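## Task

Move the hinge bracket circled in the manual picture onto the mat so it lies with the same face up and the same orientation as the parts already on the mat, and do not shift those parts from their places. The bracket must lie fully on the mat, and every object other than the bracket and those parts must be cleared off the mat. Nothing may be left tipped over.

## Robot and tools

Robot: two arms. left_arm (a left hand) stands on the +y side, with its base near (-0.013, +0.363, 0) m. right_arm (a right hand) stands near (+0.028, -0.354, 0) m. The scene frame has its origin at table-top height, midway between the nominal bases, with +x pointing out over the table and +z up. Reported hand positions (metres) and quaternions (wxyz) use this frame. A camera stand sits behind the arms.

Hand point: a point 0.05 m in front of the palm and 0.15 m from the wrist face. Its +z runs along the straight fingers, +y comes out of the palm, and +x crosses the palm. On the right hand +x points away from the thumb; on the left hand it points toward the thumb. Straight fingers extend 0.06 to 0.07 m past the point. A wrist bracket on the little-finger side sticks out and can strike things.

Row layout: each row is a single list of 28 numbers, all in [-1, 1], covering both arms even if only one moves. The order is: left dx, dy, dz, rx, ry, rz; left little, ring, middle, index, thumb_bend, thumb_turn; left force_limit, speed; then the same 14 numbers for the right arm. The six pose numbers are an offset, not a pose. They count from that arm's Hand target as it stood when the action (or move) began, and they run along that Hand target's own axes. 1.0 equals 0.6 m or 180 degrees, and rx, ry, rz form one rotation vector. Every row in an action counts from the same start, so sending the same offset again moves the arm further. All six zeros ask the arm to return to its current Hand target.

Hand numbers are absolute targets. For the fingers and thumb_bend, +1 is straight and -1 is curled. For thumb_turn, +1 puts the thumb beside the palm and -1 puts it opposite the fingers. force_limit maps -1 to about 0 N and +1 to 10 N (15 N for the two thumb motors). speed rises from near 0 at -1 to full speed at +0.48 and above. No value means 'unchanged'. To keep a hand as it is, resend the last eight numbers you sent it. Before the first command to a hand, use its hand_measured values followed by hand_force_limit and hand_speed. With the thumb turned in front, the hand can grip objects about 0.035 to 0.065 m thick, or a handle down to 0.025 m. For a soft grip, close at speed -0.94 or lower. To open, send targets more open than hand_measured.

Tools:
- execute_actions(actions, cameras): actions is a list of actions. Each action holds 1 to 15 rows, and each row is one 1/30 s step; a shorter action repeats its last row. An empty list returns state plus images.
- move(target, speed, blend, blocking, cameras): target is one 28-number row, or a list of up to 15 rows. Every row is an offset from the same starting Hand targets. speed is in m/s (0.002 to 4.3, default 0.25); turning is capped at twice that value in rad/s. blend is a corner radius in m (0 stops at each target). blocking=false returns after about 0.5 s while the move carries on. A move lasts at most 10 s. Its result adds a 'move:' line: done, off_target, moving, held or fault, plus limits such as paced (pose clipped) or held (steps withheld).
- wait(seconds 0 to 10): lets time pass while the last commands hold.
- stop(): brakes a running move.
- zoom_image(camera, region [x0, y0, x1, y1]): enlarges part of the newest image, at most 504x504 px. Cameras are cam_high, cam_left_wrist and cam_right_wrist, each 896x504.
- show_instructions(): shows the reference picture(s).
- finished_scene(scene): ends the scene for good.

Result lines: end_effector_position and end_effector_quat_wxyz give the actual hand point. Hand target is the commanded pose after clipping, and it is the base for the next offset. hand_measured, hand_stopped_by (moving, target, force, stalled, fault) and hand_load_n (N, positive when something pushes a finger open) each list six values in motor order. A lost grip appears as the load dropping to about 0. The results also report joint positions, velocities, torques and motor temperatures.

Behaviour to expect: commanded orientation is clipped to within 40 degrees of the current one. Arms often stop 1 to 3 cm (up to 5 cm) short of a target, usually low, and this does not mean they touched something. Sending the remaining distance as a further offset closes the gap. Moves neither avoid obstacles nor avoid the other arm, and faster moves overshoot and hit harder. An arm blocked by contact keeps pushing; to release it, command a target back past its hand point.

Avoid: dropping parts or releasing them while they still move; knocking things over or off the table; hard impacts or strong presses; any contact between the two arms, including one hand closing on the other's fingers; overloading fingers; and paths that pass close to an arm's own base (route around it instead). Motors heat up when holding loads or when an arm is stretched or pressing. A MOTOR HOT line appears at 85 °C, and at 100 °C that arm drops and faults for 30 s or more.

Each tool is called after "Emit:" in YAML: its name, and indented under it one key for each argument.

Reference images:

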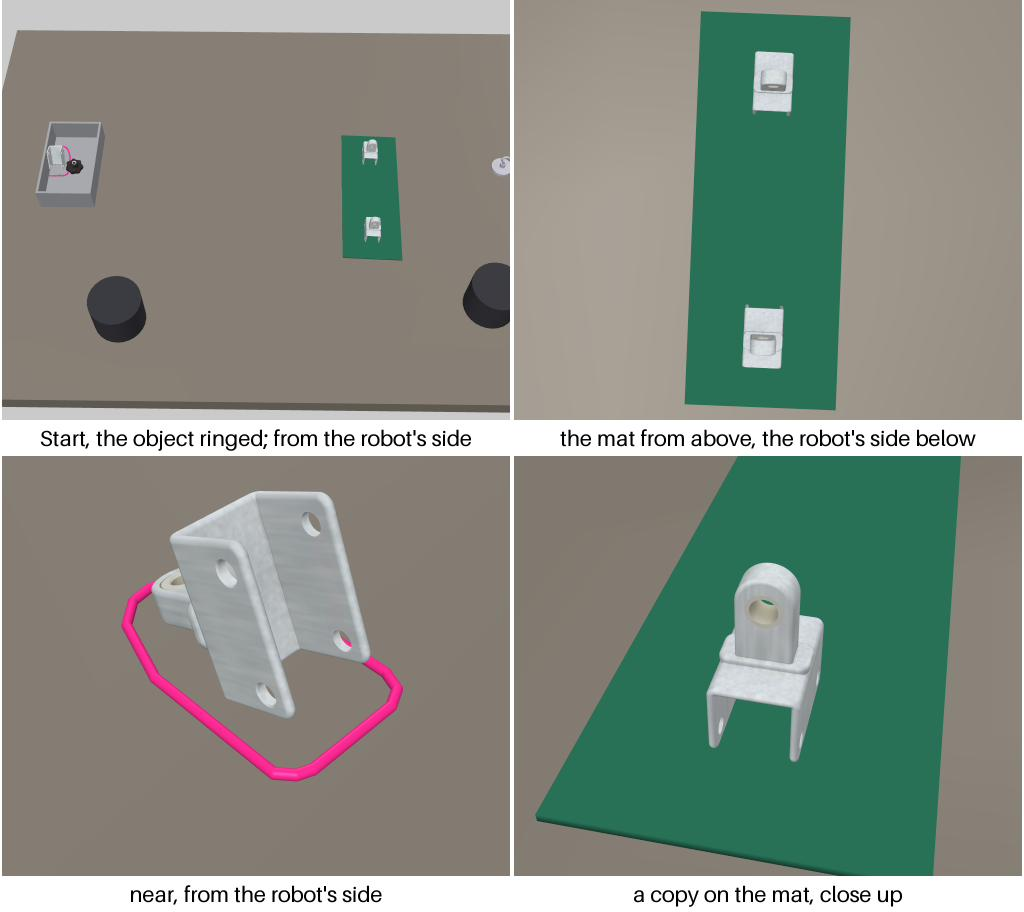

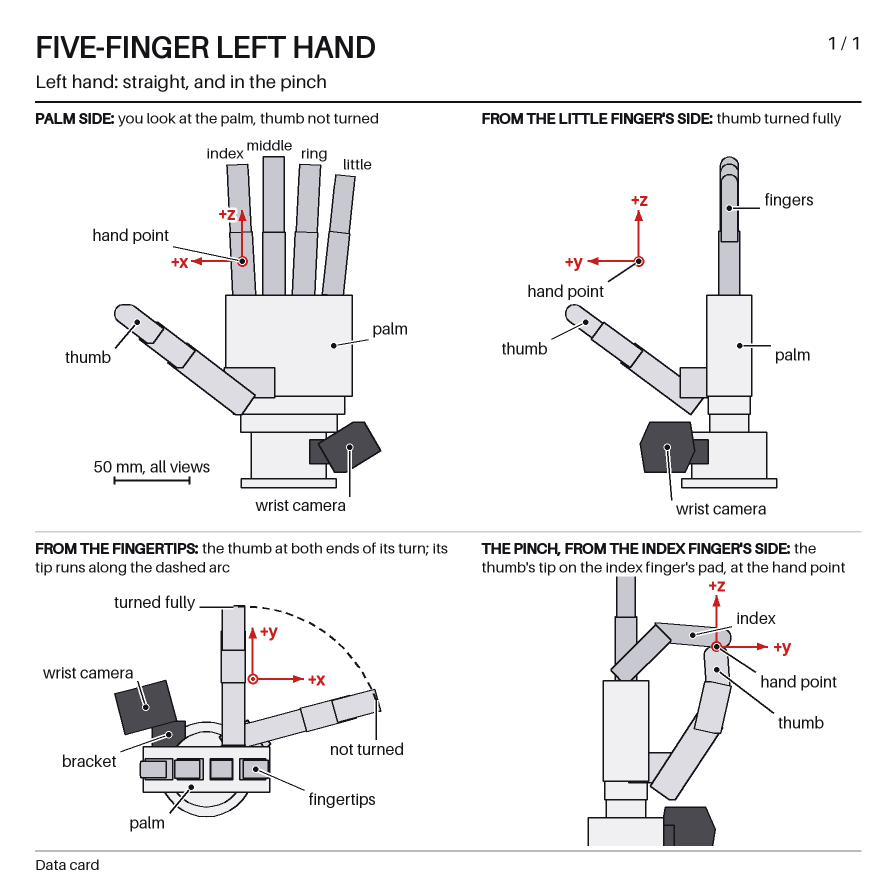

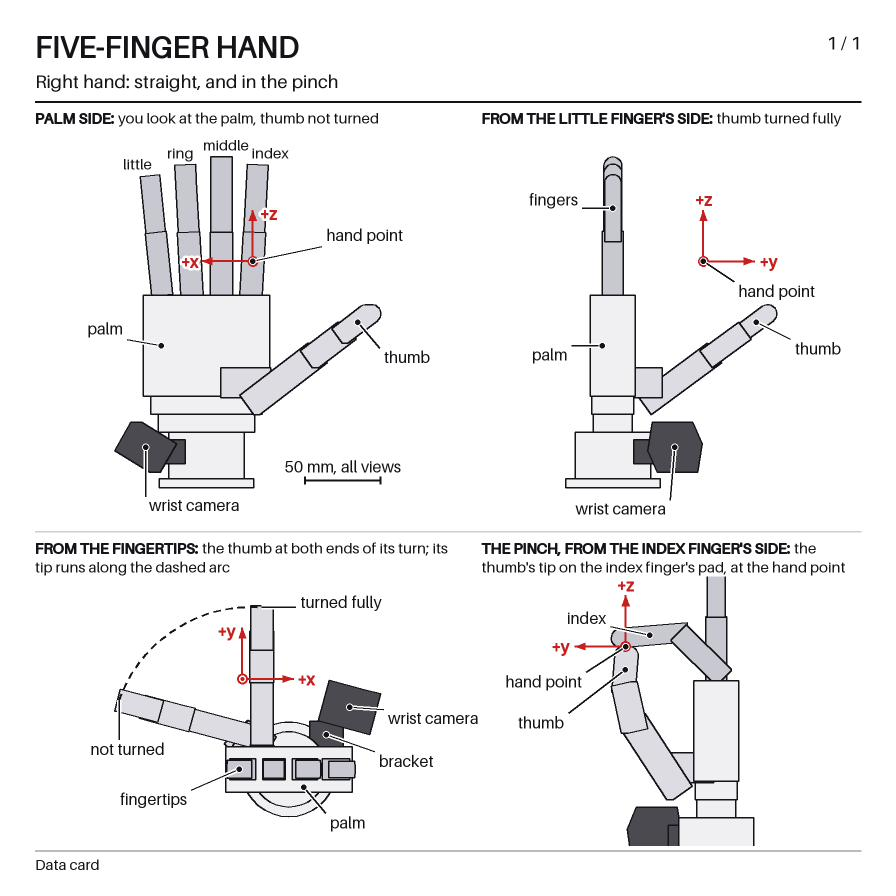

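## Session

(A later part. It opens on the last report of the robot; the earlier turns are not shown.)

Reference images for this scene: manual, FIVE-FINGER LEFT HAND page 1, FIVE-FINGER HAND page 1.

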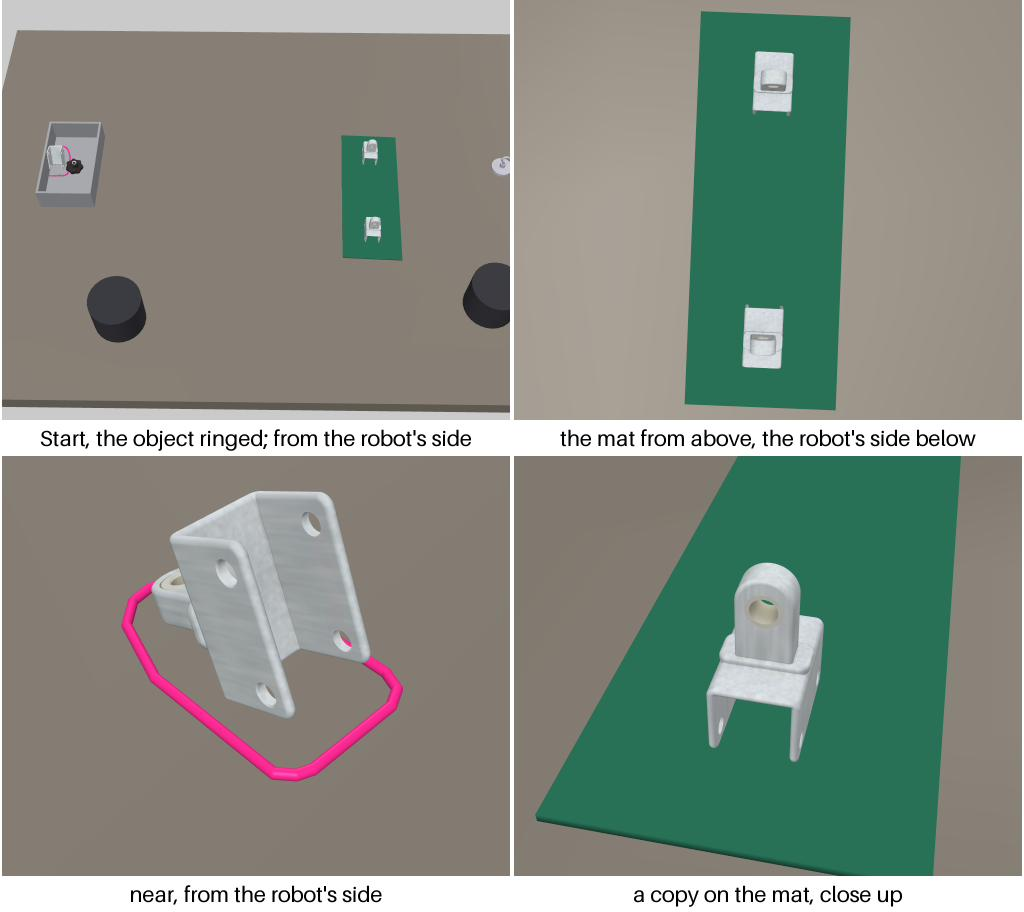

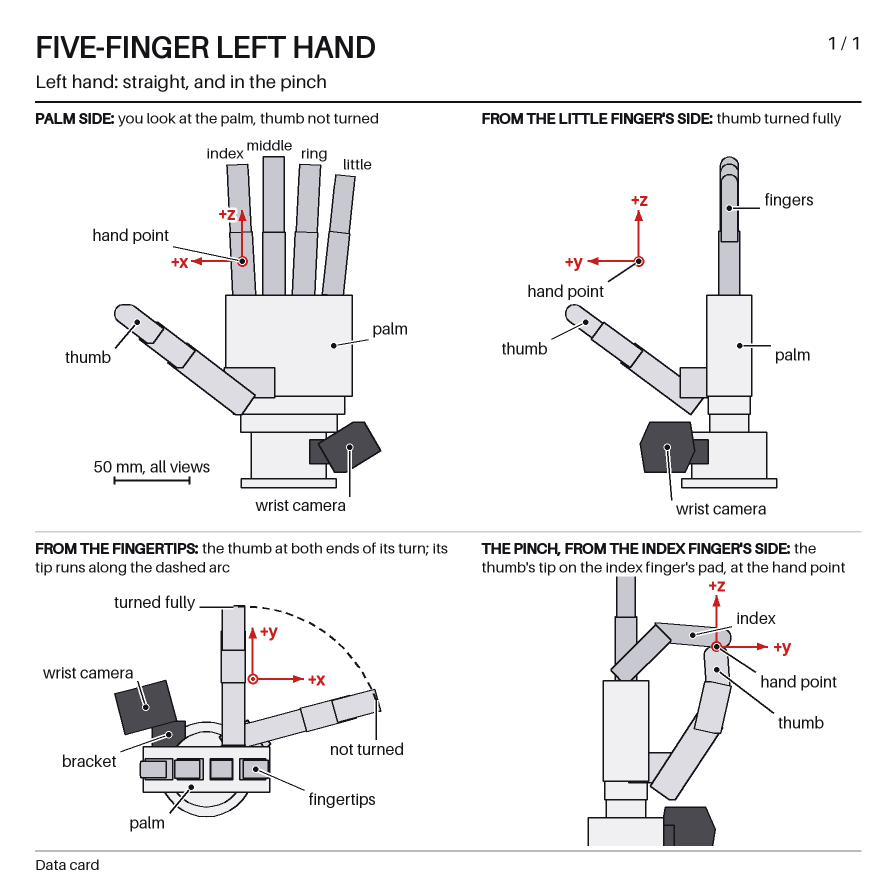

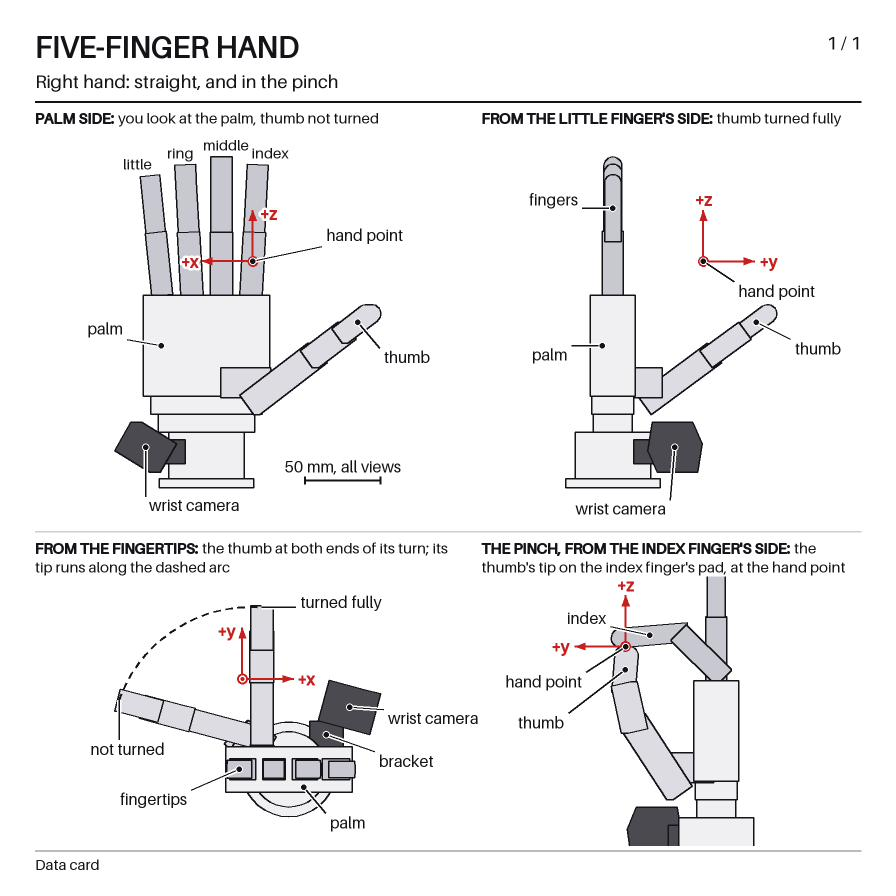

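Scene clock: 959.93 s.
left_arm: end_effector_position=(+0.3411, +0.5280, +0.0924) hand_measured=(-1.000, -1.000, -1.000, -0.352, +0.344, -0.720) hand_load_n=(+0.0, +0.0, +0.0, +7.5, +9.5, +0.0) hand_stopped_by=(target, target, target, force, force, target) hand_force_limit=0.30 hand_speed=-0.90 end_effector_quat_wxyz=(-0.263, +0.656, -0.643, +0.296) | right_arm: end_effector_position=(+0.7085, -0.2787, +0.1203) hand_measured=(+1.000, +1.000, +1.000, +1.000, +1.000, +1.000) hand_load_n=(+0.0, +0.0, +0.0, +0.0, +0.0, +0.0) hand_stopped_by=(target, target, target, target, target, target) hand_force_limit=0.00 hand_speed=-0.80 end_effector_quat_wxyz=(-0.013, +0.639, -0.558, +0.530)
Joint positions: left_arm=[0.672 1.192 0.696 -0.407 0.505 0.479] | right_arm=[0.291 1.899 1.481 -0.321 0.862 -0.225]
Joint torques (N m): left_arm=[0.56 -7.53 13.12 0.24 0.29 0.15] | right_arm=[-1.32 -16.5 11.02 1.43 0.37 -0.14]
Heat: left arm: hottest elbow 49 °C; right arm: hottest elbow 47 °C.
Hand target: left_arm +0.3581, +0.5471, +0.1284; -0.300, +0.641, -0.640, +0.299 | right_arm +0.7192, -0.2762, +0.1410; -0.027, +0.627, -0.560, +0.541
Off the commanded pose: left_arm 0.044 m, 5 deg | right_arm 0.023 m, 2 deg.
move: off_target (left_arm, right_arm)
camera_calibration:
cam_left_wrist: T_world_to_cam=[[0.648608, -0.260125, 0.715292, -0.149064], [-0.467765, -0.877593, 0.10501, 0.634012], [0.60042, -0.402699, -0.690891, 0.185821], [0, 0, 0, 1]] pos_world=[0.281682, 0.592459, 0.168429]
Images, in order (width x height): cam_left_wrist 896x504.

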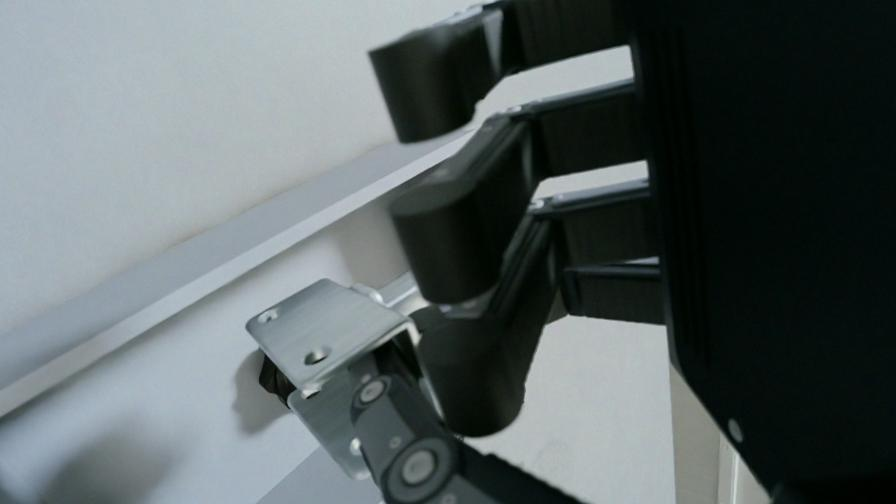

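Emit:
move:
  target:
    - [0,-0.0766,-0.0643,0,0,0,-1,-1,-1,-0.64,-0.04,-0.72,0.3,-0.9,0,0,0,0,0,0,1,1,1,1,1,1,0.0,-0.8]
    - [0.512,-0.0766,-0.0643,0,0,0,-1,-1,-1,-0.64,-0.04,-0.72,0.3,-0.9,0,0,0,0,0,0,1,1,1,1,1,1,0.0,-0.8]
  speed: [0.06,0.12]
  blend: [0.01,0]
  cameras: ["cam_left_wrist","cam_high"]

Emit:
zoom_image:
  camera: "cam_left_wrist"
  region: [220, 220, 490, 450]

Emit:
zoom_image:
  camera: "cam_high"
  region: [500, 130, 760, 270]

Scene clock: 1110.37 s.
left_arm: end_effector_position=(+0.3388, +0.2468, +0.1579) hand_measured=(-1.000, -1.000, -1.000, -0.352, +0.344, -0.720) hand_load_n=(+0.0, +0.0, +0.0, +7.5, +9.5, +0.0) hand_stopped_by=(target, target, target, force, force, target) hand_force_limit=0.30 hand_speed=-0.90 end_effector_quat_wxyz=(-0.285, +0.641, -0.659, +0.271) | right_arm: end_effector_position=(+0.7085, -0.2787, +0.1203) hand_measured=(+1.000, +1.000, +1.000, +1.000, +1.000, +1.000) hand_load_n=(+0.0, +0.0, +0.0, -0.5, +0.0, +0.0) hand_stopped_by=(target, target, target, target, target, target) hand_force_limit=0.00 hand_speed=-0.80 end_effector_quat_wxyz=(-0.013, +0.639, -0.558, +0.530)
Joint positions: left_arm=[-0.343 0.912 0.695 -0.575 -0.25 -0.205] | right_arm=[0.291 1.899 1.481 -0.321 0.862 -0.225]
Joint torques (N m): left_arm=[-0.79 -3.37 12.79 1.35 -0.44 -0.1] | right_arm=[-1.32 -16.38 10.96 1.4 0.38 -0.15]
Motor temperatures (°C): left_arm=[25 30 55 27 29 26] | right_arm=[26 36 47 29 28 26]
Heat: left arm: hottest elbow 55 °C; right arm: hottest elbow 47 °C.
Hand target: left_arm +0.3582, +0.2399, +0.1884; -0.300, +0.641, -0.640, +0.299 | right_arm +0.7192, -0.2762, +0.1410; -0.027, +0.627, -0.560, +0.541
Off the commanded pose: left_arm 0.037 m, 4 deg | right_arm 0.023 m, 2 deg.
move: off_target (left_arm, right_arm)
camera_calibration:
cam_left_wrist: T_world_to_cam=[[0.646834, -0.3265, 0.689205, -0.246544], [-0.480836, -0.876061, 0.0362556, 0.394121], [0.591948, -0.354846, -0.723659, 0.115378], [0, 0, 0, 1]] pos_world=[0.280683, 0.305719, 0.239124]
Images, in order (width x height): cam_high 896x504, cam_left_wrist 896x504.

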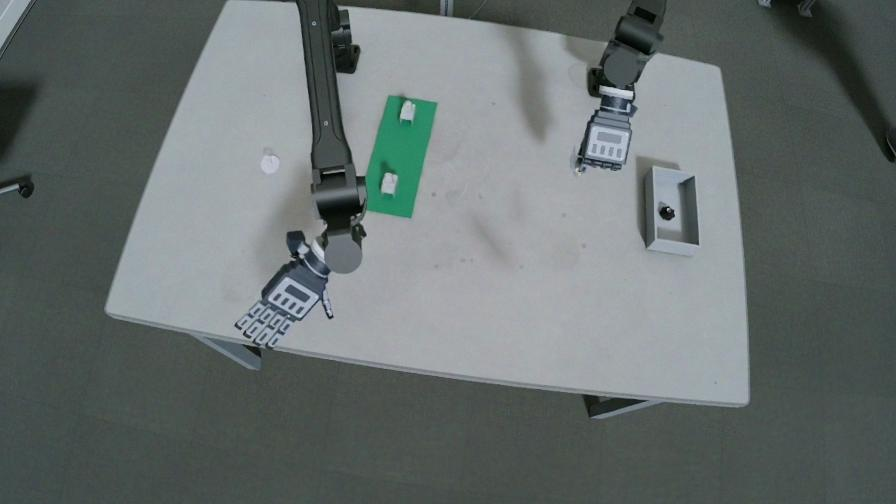

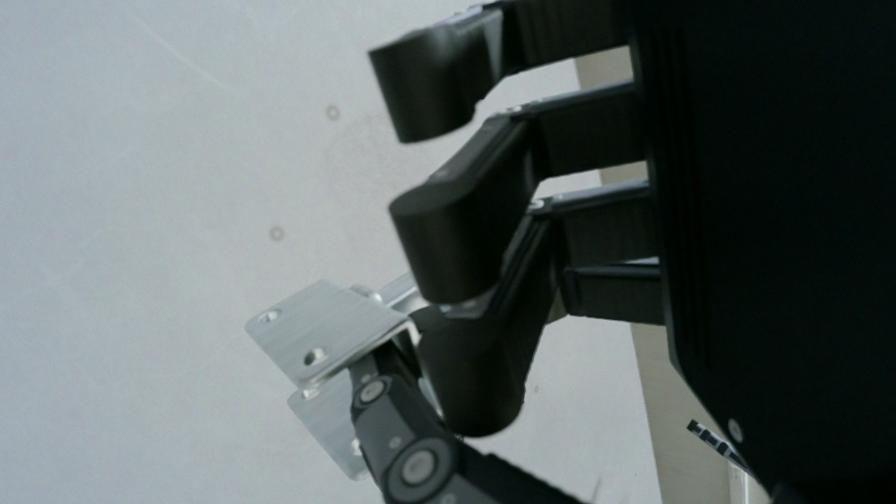

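Scaled by 1.867 from the camera's 896x504 image, which has a finer 1280x720 frame.

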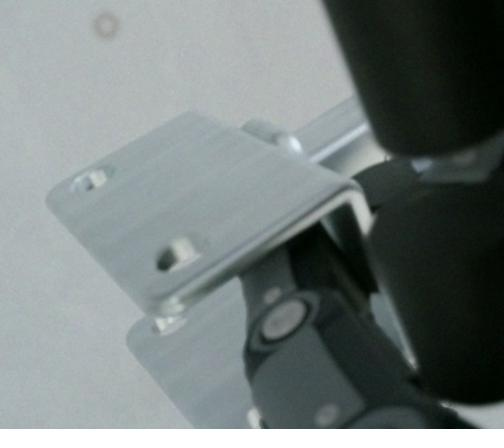

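Scaled by 1.938 from the camera's 896x504 image, which has a finer 1280x720 frame.

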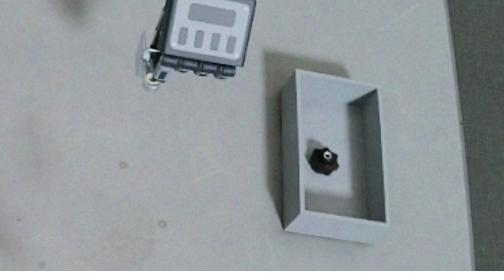

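Emit:
zoom_image:
  camera: "cam_left_wrist"
  region: [300, 260, 440, 360]

Emit:
zoom_image:
  camera: "cam_high"
  region: [360, 90, 440, 220]

Emit:
zoom_image:
  camera: "cam_high"
  region: [560, 80, 650, 190]

Scaled by 3.600 from the camera's 896x504 image, which has a finer 1280x720 frame.

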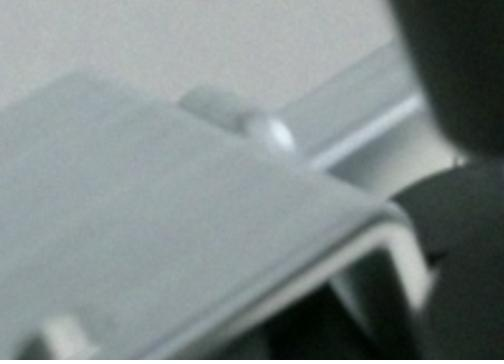

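Scaled by 3.877 from the camera's 896x504 image, which has a finer 1280x720 frame.

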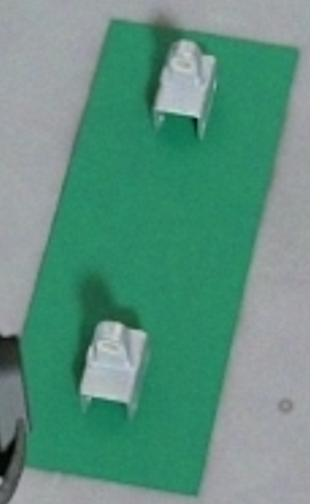

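Scaled by 4.582 from the camera's 896x504 image, which has a finer 1280x720 frame.

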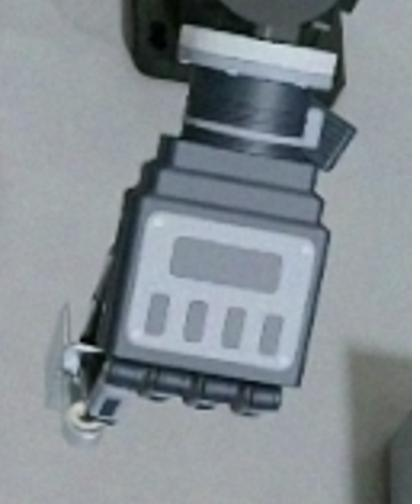

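Emit:
move:
  target: [0,0,0,0,-0.1277,-0.1072,-1,-1,-1,-0.64,-0.04,-0.72,0.3,-0.9,0,0,0,0,0,0,1,1,1,1,1,1,0.0,-0.8]
  speed: 0.12
  cameras: ["cam_left_wrist"]

Scene clock: 1194.97 s.
left_arm: end_effector_position=(+0.3401, +0.2529, +0.1557) hand_measured=(-1.000, -1.000, -1.000, -0.352, +0.344, -0.720) hand_load_n=(+0.0, +0.0, +0.0, +7.5, +9.5, +0.0) hand_stopped_by=(target, target, target, force, force, target) hand_force_limit=0.30 hand_speed=-0.90 end_effector_quat_wxyz=(-0.364, +0.784, -0.470, +0.182) | right_arm: end_effector_position=(+0.7085, -0.2787, +0.1203) hand_measured=(+1.000, +1.000, +1.000, +1.000, +1.000, +1.000) hand_load_n=(+0.0, +0.0, +0.0, +0.0, +0.0, +0.0) hand_stopped_by=(target, target, target, target, target, target) hand_force_limit=0.00 hand_speed=-0.80 end_effector_quat_wxyz=(-0.013, +0.639, -0.558, +0.530)
Joint positions: left_arm=[-0.521 1.032 0.787 -0.845 -0.716 -0.823] | right_arm=[0.291 1.899 1.481 -0.321 0.862 -0.225]
Joint torques (N m): left_arm=[-0.56 -4.19 13.76 -0.17 -0.99 -0.14] | right_arm=[-1.26 -16.32 10.97 1.44 0.39 -0.14]
Motor temperatures (°C): left_arm=[25 29 57 28 29 26] | right_arm=[26 36 47 29 28 26]
Heat: left arm: hottest elbow 57 °C; right arm: hottest elbow 47 °C.
Hand target: left_arm +0.3582, +0.2399, +0.1884; -0.367, +0.785, -0.452, +0.212 | right_arm +0.7192, -0.2762, +0.1410; -0.027, +0.627, -0.560, +0.541
Off the commanded pose: left_arm 0.040 m, 4 deg | right_arm 0.023 m, 2 deg.
move: off_target (left_arm, right_arm)
camera_calibration:
cam_left_wrist: T_world_to_cam=[[0.715715, 0.0204317, 0.698093, -0.3564], [0.0295953, -0.999561, -0.0010873, 0.263618], [0.697765, 0.0214385, -0.716006, -0.0171349], [0, 0, 0, 1]] pos_world=[0.259235, 0.271151, 0.236818]
Images, in order (width x height): cam_left_wrist 896x504.

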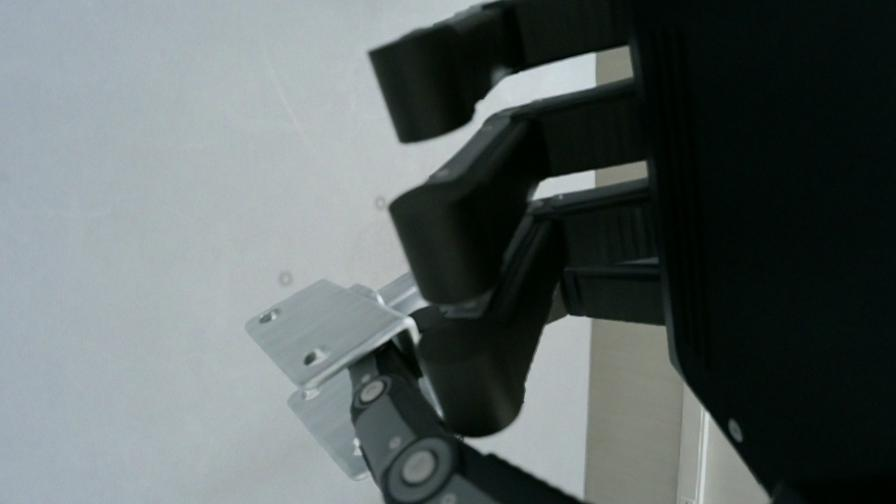

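Emit:
move:
  target: [0.142,-0.1045,0.1243,0.19,0,0,-1,-1,-1,-0.64,-0.04,-0.72,0.3,-0.9,0,0,0,0,0,0,1,1,1,1,1,1,0.0,-0.8]
  speed: 0.1
  cameras: ["cam_left_wrist","cam_high"]

Scene clock: 1285.63 s.
left_arm: end_effector_position=(+0.4800, +0.2226, +0.1746) hand_measured=(-1.000, -1.000, -1.000, -0.352, +0.344, -0.720) hand_load_n=(+0.0, +0.5, +0.0, +8.5, +9.5, +0.0) hand_stopped_by=(target, target, target, force, force, target) hand_force_limit=0.30 hand_speed=-0.90 end_effector_quat_wxyz=(-0.581, +0.644, -0.385, +0.317) | right_arm: end_effector_position=(+0.7085, -0.2787, +0.1203) hand_measured=(+1.000, +1.000, +1.000, +1.000, +1.000, +1.000) hand_load_n=(+0.0, +0.0, +0.0, -0.5, +0.0, +0.0) hand_stopped_by=(target, target, target, target, target, target) hand_force_limit=0.00 hand_speed=-0.80 end_effector_quat_wxyz=(-0.013, +0.639, -0.558, +0.530)
Joint positions: left_arm=[-0.587 1.362 0.699 0.385 -1.098 -0.21] | right_arm=[0.291 1.899 1.481 -0.321 0.862 -0.225]
Joint torques (N m): left_arm=[-0.15 -7.71 8.57 2.37 -0.46 0.12] | right_arm=[-1.38 -16.38 10.97 1.43 0.37 -0.14]
Motor temperatures (°C): left_arm=[25 29 57 27 30 26] | right_arm=[26 36 48 29 28 26]
Heat: left arm: hottest elbow 57 °C; right arm: hottest elbow 48 °C.
Hand target: left_arm +0.4852, +0.2149, +0.1888; -0.581, +0.642, -0.370, +0.336 | right_arm +0.7192, -0.2762, +0.1410; -0.027, +0.627, -0.560, +0.541
Off the commanded pose: left_arm 0.017 m, 3 deg | right_arm 0.023 m, 2 deg.
move: off_target (left_arm, right_arm)
camera_calibration:
cam_left_wrist: T_world_to_cam=[[0.261048, -0.23166, 0.937117, -0.236406], [0.0840924, -0.96163, -0.261145, 0.240061], [0.961656, 0.146976, -0.231551, -0.339793], [0, 0, 0, 1]] pos_world=[0.36829, 0.226025, 0.205552]
Images, in order (width x height): cam_high 896x504, cam_left_wrist 896x504.

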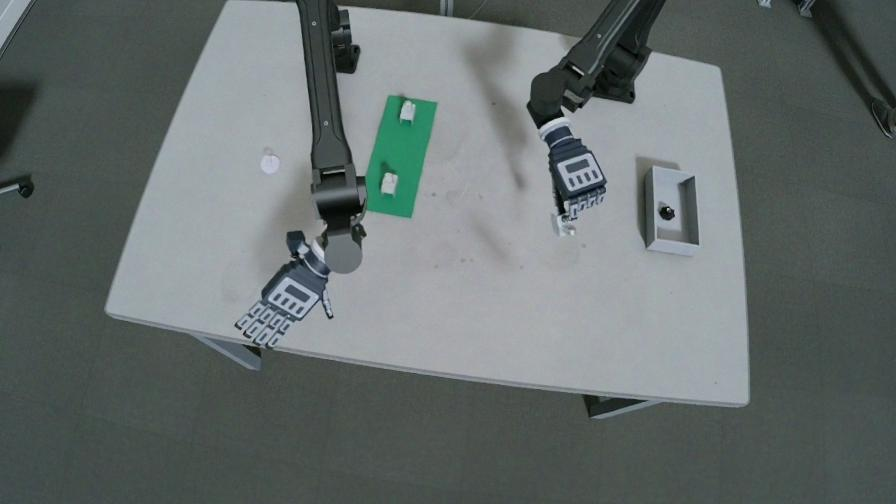

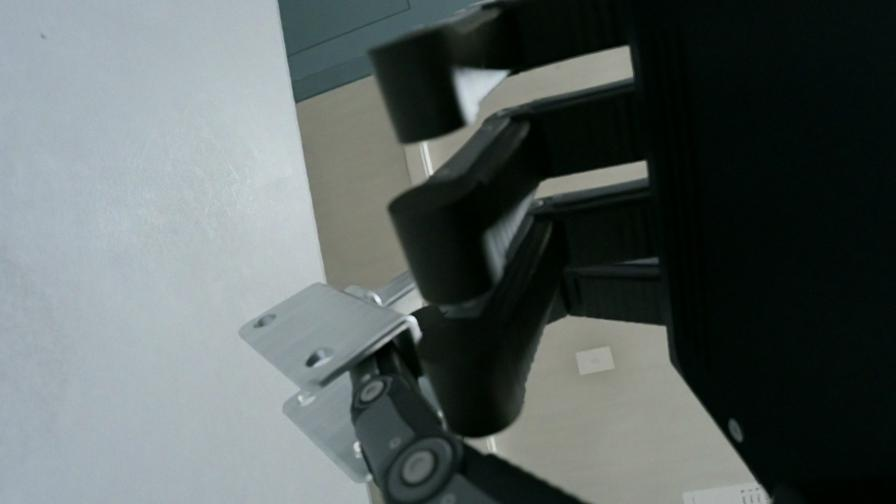

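Emit:
move:
  target: [0,0.1823,0.018,0,0,0,-1,-1,-1,-0.64,-0.04,-0.72,0.3,-0.9,0,0,0,0,0,0,1,1,1,1,1,1,0.0,-0.8]
  speed: 0.1
  cameras: ["cam_left_wrist","cam_high"]

Emit:
zoom_image:
  camera: "cam_high"
  region: [520, 110, 640, 250]

Scene clock: 1318.13 s.
left_arm: end_effector_position=(+0.4797, +0.2229, +0.0662) hand_measured=(-1.000, -1.000, -1.000, -0.352, +0.344, -0.720) hand_load_n=(+0.0, +0.0, +0.0, +8.5, +9.5, +0.0) hand_stopped_by=(target, target, target, force, force, target) hand_force_limit=0.30 hand_speed=-0.90 end_effector_quat_wxyz=(-0.581, +0.644, -0.385, +0.317) | right_arm: end_effector_position=(+0.7085, -0.2787, +0.1203) hand_measured=(+1.000, +1.000, +1.000, +1.000, +1.000, +1.000) hand_load_n=(+0.0, +0.0, +0.0, +0.0, +0.0, +0.0) hand_stopped_by=(target, target, target, target, target, target) hand_force_limit=0.00 hand_speed=-0.80 end_effector_quat_wxyz=(-0.013, +0.639, -0.558, +0.530)
Joint positions: left_arm=[-0.587 1.65 0.603 0.77 -1.098 -0.21] | right_arm=[0.291 1.899 1.481 -0.321 0.862 -0.225]
Joint torques (N m): left_arm=[-0.97 -9.29 5.9 2.36 -0.48 0.15] | right_arm=[-1.26 -16.38 10.99 1.44 0.39 -0.14]
Heat: left arm: hottest elbow 54 °C; right arm: hottest elbow 48 °C.
Hand target: left_arm +0.4852, +0.2148, +0.0788; -0.581, +0.642, -0.370, +0.336 | right_arm +0.7192, -0.2762, +0.1410; -0.027, +0.627, -0.560, +0.541
Off the commanded pose: left_arm 0.016 m, 3 deg | right_arm 0.023 m, 2 deg.
move: off_target (left_arm, right_arm)
camera_calibration:
cam_left_wrist: T_world_to_cam=[[0.261048, -0.23166, 0.937117, -0.134766], [0.0840924, -0.96163, -0.261145, 0.212005], [0.961656, 0.146976, -0.231551, -0.364515], [0, 0, 0, 1]] pos_world=[0.36789, 0.226225, 0.0972516]
Images, in order (width x height): cam_high 896x504, cam_left_wrist 896x504.

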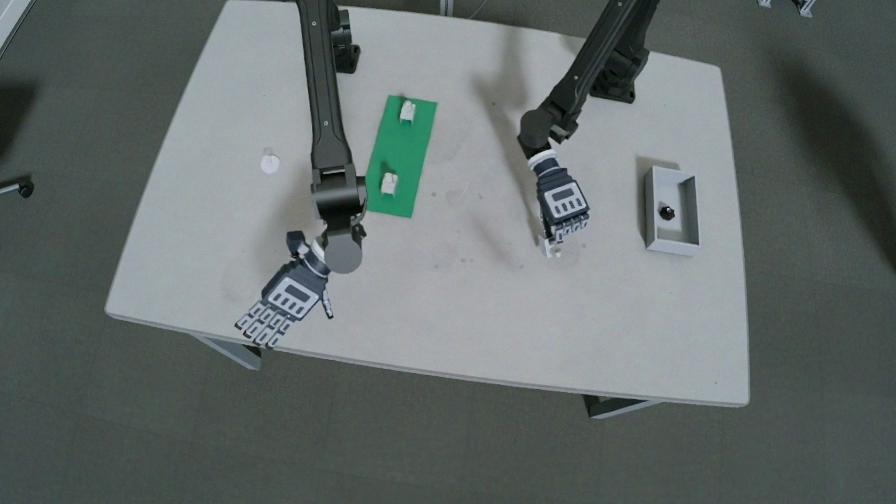

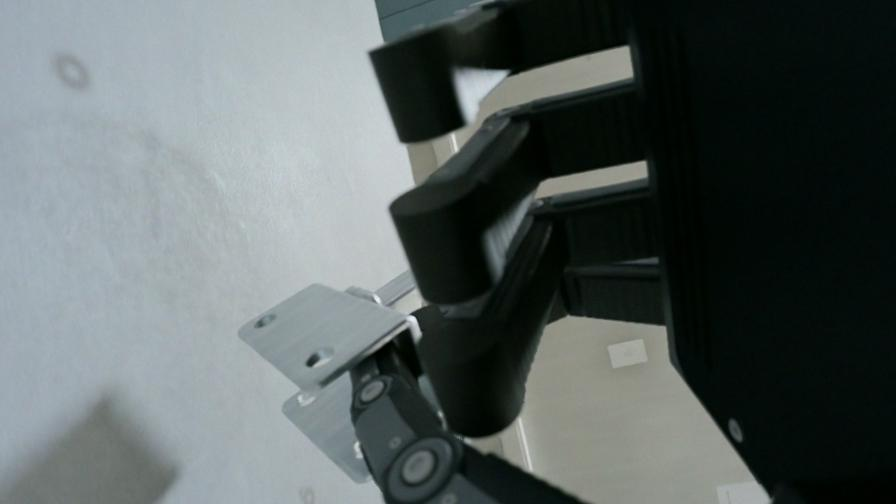

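Scaled by 3.600 from the camera's 896x504 image, which has a finer 1280x720 frame.

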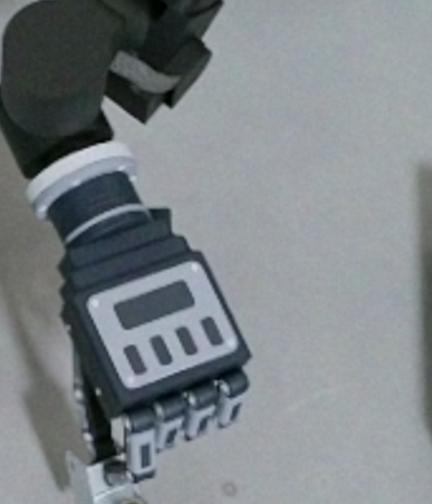

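Emit:
move:
  target: [0,0.0149,0.0015,0,0,0,-1,-1,-1,-0.64,-0.04,-0.72,0.3,-0.9,0,0,0,0,0,0,1,1,1,1,1,1,0.0,-0.8]
  speed: 0.03
  cameras: ["cam_left_wrist"]

Emit:
zoom_image:
  camera: "cam_left_wrist"
  region: [200, 230, 480, 500]

Scene clock: 1347.43 s.
left_arm: end_effector_position=(+0.4798, +0.2228, +0.0580) hand_measured=(-1.000, -1.000, -1.000, -0.352, +0.344, -0.720) hand_load_n=(+0.0, +0.0, +0.0, +8.5, +9.5, +0.0) hand_stopped_by=(target, target, target, force, force, target) hand_force_limit=0.30 hand_speed=-0.90 end_effector_quat_wxyz=(-0.581, +0.644, -0.384, +0.317) | right_arm: end_effector_position=(+0.7085, -0.2787, +0.1203) hand_measured=(+1.000, +1.000, +1.000, +1.000, +1.000, +1.000) hand_load_n=(+0.0, +0.0, +0.0, +0.0, +0.0, +0.0) hand_stopped_by=(target, target, target, target, target, target) hand_force_limit=0.00 hand_speed=-0.80 end_effector_quat_wxyz=(-0.013, +0.639, -0.558, +0.530)
Joint positions: left_arm=[-0.587 1.678 0.6 0.802 -1.098 -0.21] | right_arm=[0.291 1.899 1.481 -0.321 0.862 -0.225]
Joint torques (N m): left_arm=[-0.32 -9.23 5.79 2.32 -0.48 0.14] | right_arm=[-1.32 -16.38 11 1.43 0.38 -0.14]
Motor temperatures (°C): left_arm=[25 29 50 28 30 26] | right_arm=[26 36 48 29 28 26]
Heat: left arm: hottest elbow 50 °C; right arm: hottest elbow 48 °C.
Hand target: left_arm +0.4852, +0.2148, +0.0699; -0.581, +0.642, -0.370, +0.336 | right_arm +0.7192, -0.2762, +0.1410; -0.027, +0.627, -0.560, +0.541
Off the commanded pose: left_arm 0.015 m, 3 deg | right_arm 0.023 m, 2 deg.
move: off_target (left_arm, right_arm)
camera_calibration:
cam_left_wrist: T_world_to_cam=[[0.259865, -0.230884, 0.937637, -0.126636], [0.0844085, -0.961848, -0.260239, 0.209534], [0.961949, 0.146772, -0.230462, -0.366722], [0, 0, 0, 1]] pos_world=[0.36799, 0.226126, 0.0887514]
Images, in order (width x height): cam_left_wrist 896x504.

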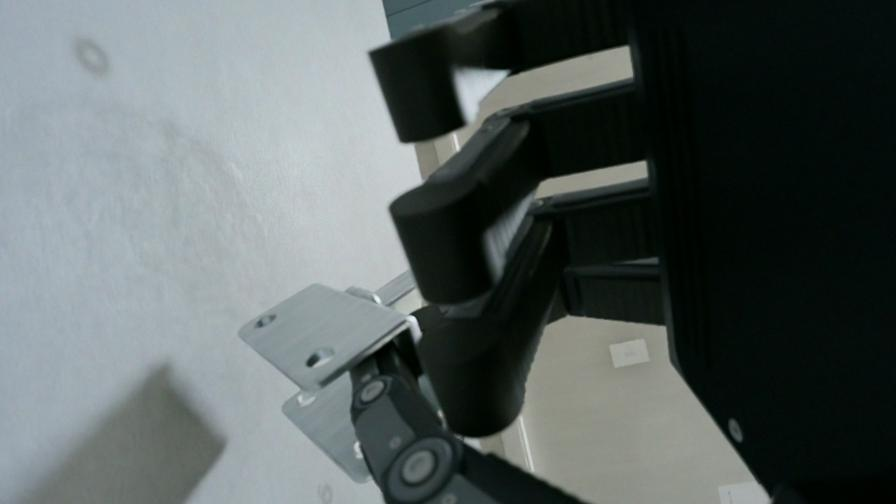

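Scaled by 1.800 from the camera's 896x504 image, which has a finer 1280x720 frame.

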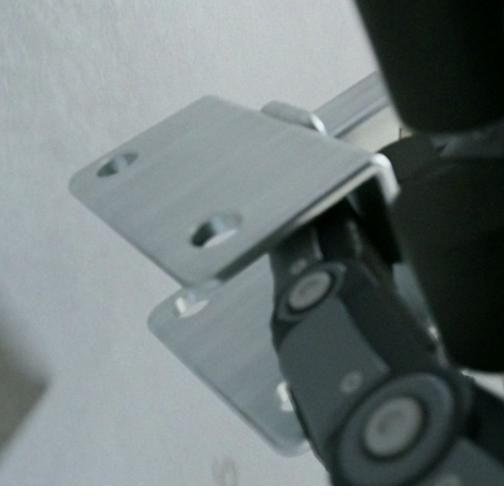

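Emit:
move:
  target: [0,0.0133,0.0013,0,0,0,-1,-1,-1,-0.64,-0.04,-0.72,0.3,-0.9,0,0,0,0,0,0,1,1,1,1,1,1,0.0,-0.8]
  speed: 0.03
  cameras: ["cam_left_wrist"]

Emit:
zoom_image:
  camera: "cam_left_wrist"
  region: [200, 230, 480, 500]

Scene clock: 1355.60 s.
left_arm: end_effector_position=(+0.4801, +0.2226, +0.0504) hand_measured=(-1.000, -1.000, -1.000, -0.352, +0.344, -0.720) hand_load_n=(+0.0, +0.0, +0.0, +8.5, +9.5, +0.0) hand_stopped_by=(target, target, target, force, force, target) hand_force_limit=0.30 hand_speed=-0.90 end_effector_quat_wxyz=(-0.581, +0.644, -0.384, +0.318) | right_arm: end_effector_position=(+0.7085, -0.2787, +0.1203) hand_measured=(+1.000, +1.000, +1.000, +1.000, +1.000, +1.000) hand_load_n=(+0.0, -0.5, +0.0, +0.0, +0.0, +0.0) hand_stopped_by=(target, target, target, target, target, target) hand_force_limit=0.00 hand_speed=-0.80 end_effector_quat_wxyz=(-0.013, +0.639, -0.558, +0.530)
Joint positions: left_arm=[-0.587 1.704 0.598 0.831 -1.098 -0.21] | right_arm=[0.291 1.899 1.481 -0.321 0.862 -0.225]
Joint torques (N m): left_arm=[-0.56 -8.82 5.61 2.18 -0.49 0.15] | right_arm=[-1.32 -16.26 10.97 1.43 0.38 -0.14]
Heat: left arm: hottest elbow 50 °C; right arm: hottest elbow 48 °C.
Hand target: left_arm +0.4852, +0.2147, +0.0618; -0.581, +0.642, -0.370, +0.336 | right_arm +0.7192, -0.2762, +0.1410; -0.027, +0.627, -0.560, +0.541
Off the commanded pose: left_arm 0.015 m, 3 deg | right_arm 0.023 m, 2 deg.
move: off_target (left_arm, right_arm)
camera_calibration:
cam_left_wrist: T_world_to_cam=[[0.258591, -0.230119, 0.938177, -0.119358], [0.0847474, -0.962061, -0.259337, 0.207285], [0.962262, 0.14657, -0.229279, -0.368913], [0, 0, 0, 1]] pos_world=[0.368289, 0.226026, 0.0811512]
Images, in order (width x height): cam_left_wrist 896x504.

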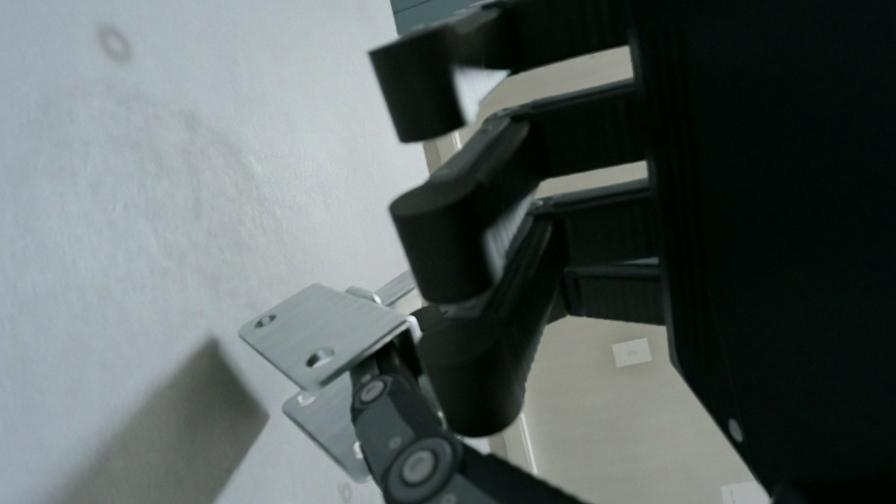

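Scaled by 1.800 from the camera's 896x504 image, which has a finer 1280x720 frame.

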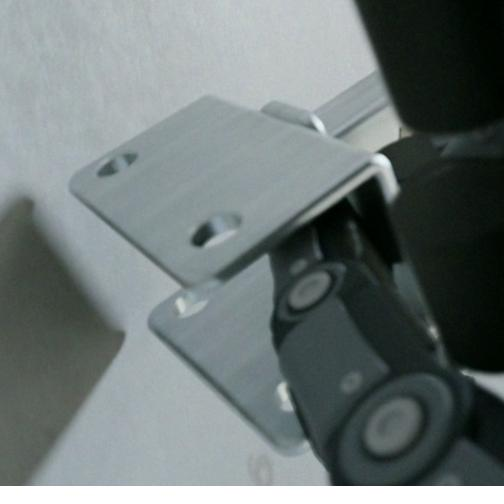

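Emit:
move:
  target: [0,0.0133,0.0013,0,0,0,-1,-1,-1,-0.64,-0.04,-0.72,0.3,-0.9,0,0,0,0,0,0,1,1,1,1,1,1,0.0,-0.8]
  speed: 0.03
  cameras: ["cam_left_wrist"]

Emit:
zoom_image:
  camera: "cam_left_wrist"
  region: [200, 230, 480, 500]

Scene clock: 1365.90 s.
left_arm: end_effector_position=(+0.4815, +0.2219, +0.0469) hand_measured=(-1.000, -1.000, -1.000, -0.352, +0.344, -0.720) hand_load_n=(+0.0, +0.0, +0.0, +8.5, +9.5, +0.0) hand_stopped_by=(target, target, target, force, force, target) hand_force_limit=0.30 hand_speed=-0.90 end_effector_quat_wxyz=(-0.581, +0.644, -0.379, +0.322) | right_arm: end_effector_position=(+0.7085, -0.2787, +0.1203) hand_measured=(+1.000, +1.000, +1.000, +1.000, +1.000, +1.000) hand_load_n=(+0.0, +0.0, +0.0, +0.0, +0.0, +0.0) hand_stopped_by=(target, target, target, target, target, target) hand_force_limit=0.00 hand_speed=-0.80 end_effector_quat_wxyz=(-0.013, +0.639, -0.558, +0.530)
Joint positions: left_arm=[-0.587 1.724 0.598 0.864 -1.099 -0.21] | right_arm=[0.291 1.899 1.481 -0.321 0.862 -0.225]
Joint torques (N m): left_arm=[-0.5 -8.82 5.41 2.11 -0.38 0.15] | right_arm=[-1.38 -16.38 10.99 1.43 0.38 -0.14]
Heat: left arm: hottest elbow 49 °C; right arm: hottest elbow 48 °C.
Hand target: left_arm +0.4852, +0.2147, +0.0538; -0.581, +0.642, -0.370, +0.336 | right_arm +0.7192, -0.2762, +0.1410; -0.027, +0.627, -0.560, +0.541
Off the commanded pose: left_arm 0.011 m, 2 deg | right_arm 0.023 m, 2 deg.
move: off_target (left_arm, right_arm)
camera_calibration:
cam_left_wrist: T_world_to_cam=[[0.249135, -0.22368, 0.942284, -0.113663], [0.0888362, -0.963583, -0.252224, 0.203589], [0.964386, 0.146547, -0.220192, -0.372418], [0, 0, 0, 1]] pos_world=[0.369386, 0.225328, 0.0764497]
Images, in order (width x height): cam_left_wrist 896x504.

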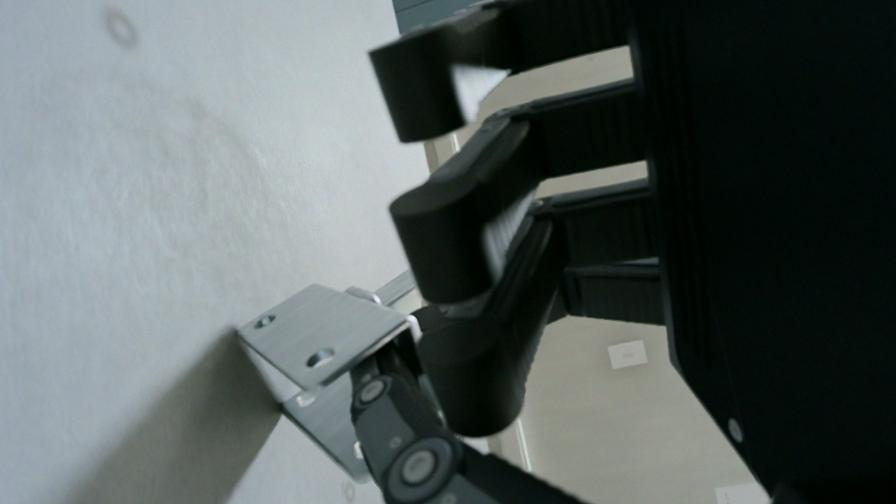

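Scaled by 1.800 from the camera's 896x504 image, which has a finer 1280x720 frame.

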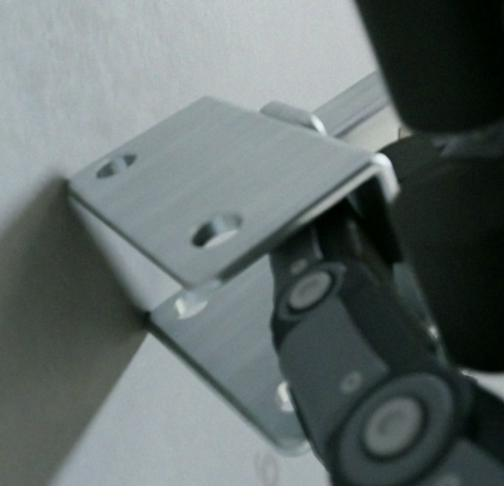

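Emit:
move:
  target: [0,0,0,0,0,0,-1,-1,-1,-0.3,0.38,-0.72,0.0,-0.95,0,0,0,0,0,0,1,1,1,1,1,1,0.0,-0.8]
  speed: 0.03
  cameras: ["cam_left_wrist"]

Emit:
zoom_image:
  camera: "cam_left_wrist"
  region: [200, 230, 480, 500]

Scene clock: 1376.03 s.
left_arm: end_effector_position=(+0.4816, +0.2218, +0.0472) hand_measured=(-1.000, -1.000, -1.000, -0.300, +0.380, -0.720) hand_load_n=(+0.0, +0.0, +0.0, +0.0, +0.0, +0.0) hand_stopped_by=(target, target, target, target, target, target) hand_force_limit=0.00 hand_speed=-0.95 end_effector_quat_wxyz=(-0.581, +0.644, -0.378, +0.323) | right_arm: end_effector_position=(+0.7085, -0.2787, +0.1203) hand_measured=(+1.000, +1.000, +1.000, +1.000, +1.000, +1.000) hand_load_n=(+0.0, +0.0, +0.0, -0.5, +0.0, +0.0) hand_stopped_by=(target, target, target, target, target, target) hand_force_limit=0.00 hand_speed=-0.80 end_effector_quat_wxyz=(-0.013, +0.639, -0.558, +0.530)
Joint positions: left_arm=[-0.587 1.724 0.598 0.865 -1.099 -0.21] | right_arm=[0.291 1.899 1.481 -0.321 0.862 -0.225]
Joint torques (N m): left_arm=[-0.62 -8.82 5.39 1.95 -0.41 0.14] | right_arm=[-1.26 -16.38 10.96 1.44 0.38 -0.15]
Heat: left arm: hottest elbow 49 °C; right arm: hottest elbow 48 °C.
Hand target: left_arm +0.4852, +0.2147, +0.0538; -0.581, +0.642, -0.370, +0.336 | right_arm +0.7192, -0.2762, +0.1410; -0.027, +0.627, -0.560, +0.541
Off the commanded pose: left_arm 0.010 m, 2 deg | right_arm 0.023 m, 2 deg.
move: off_target (right_arm)
camera_calibration:
cam_left_wrist: T_world_to_cam=[[0.247853, -0.222914, 0.942803, -0.11352], [0.0891539, -0.963791, -0.251314, 0.203466], [0.964687, 0.146344, -0.219005, -0.372648], [0, 0, 0, 1]] pos_world=[0.369486, 0.225328, 0.0765495]
Images, in order (width x height): cam_left_wrist 896x504.

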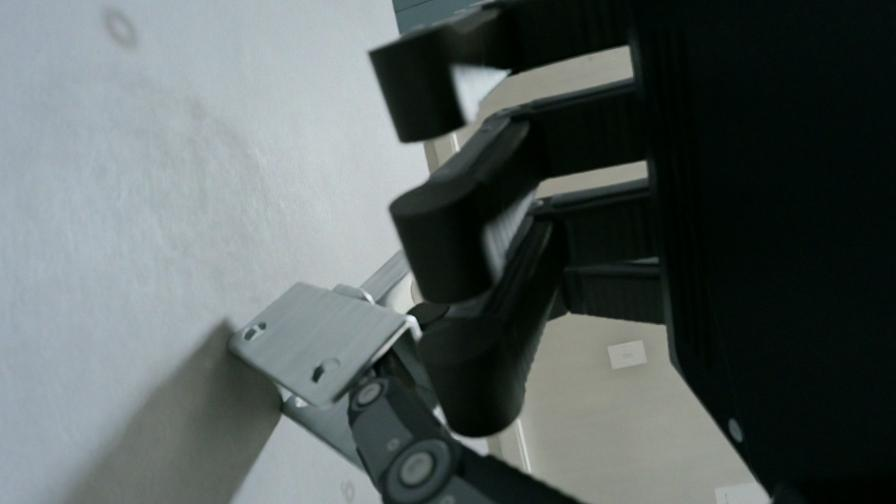

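Scaled by 1.800 from the camera's 896x504 image, which has a finer 1280x720 frame.

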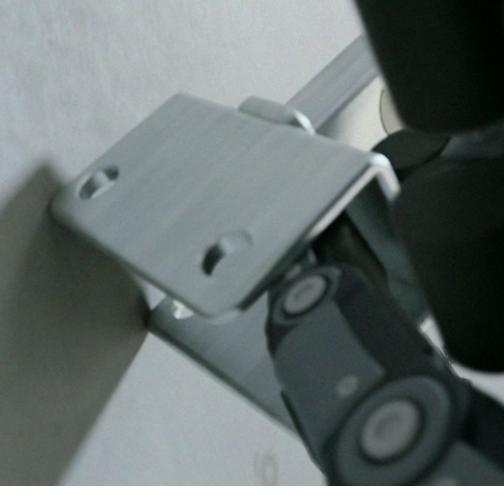

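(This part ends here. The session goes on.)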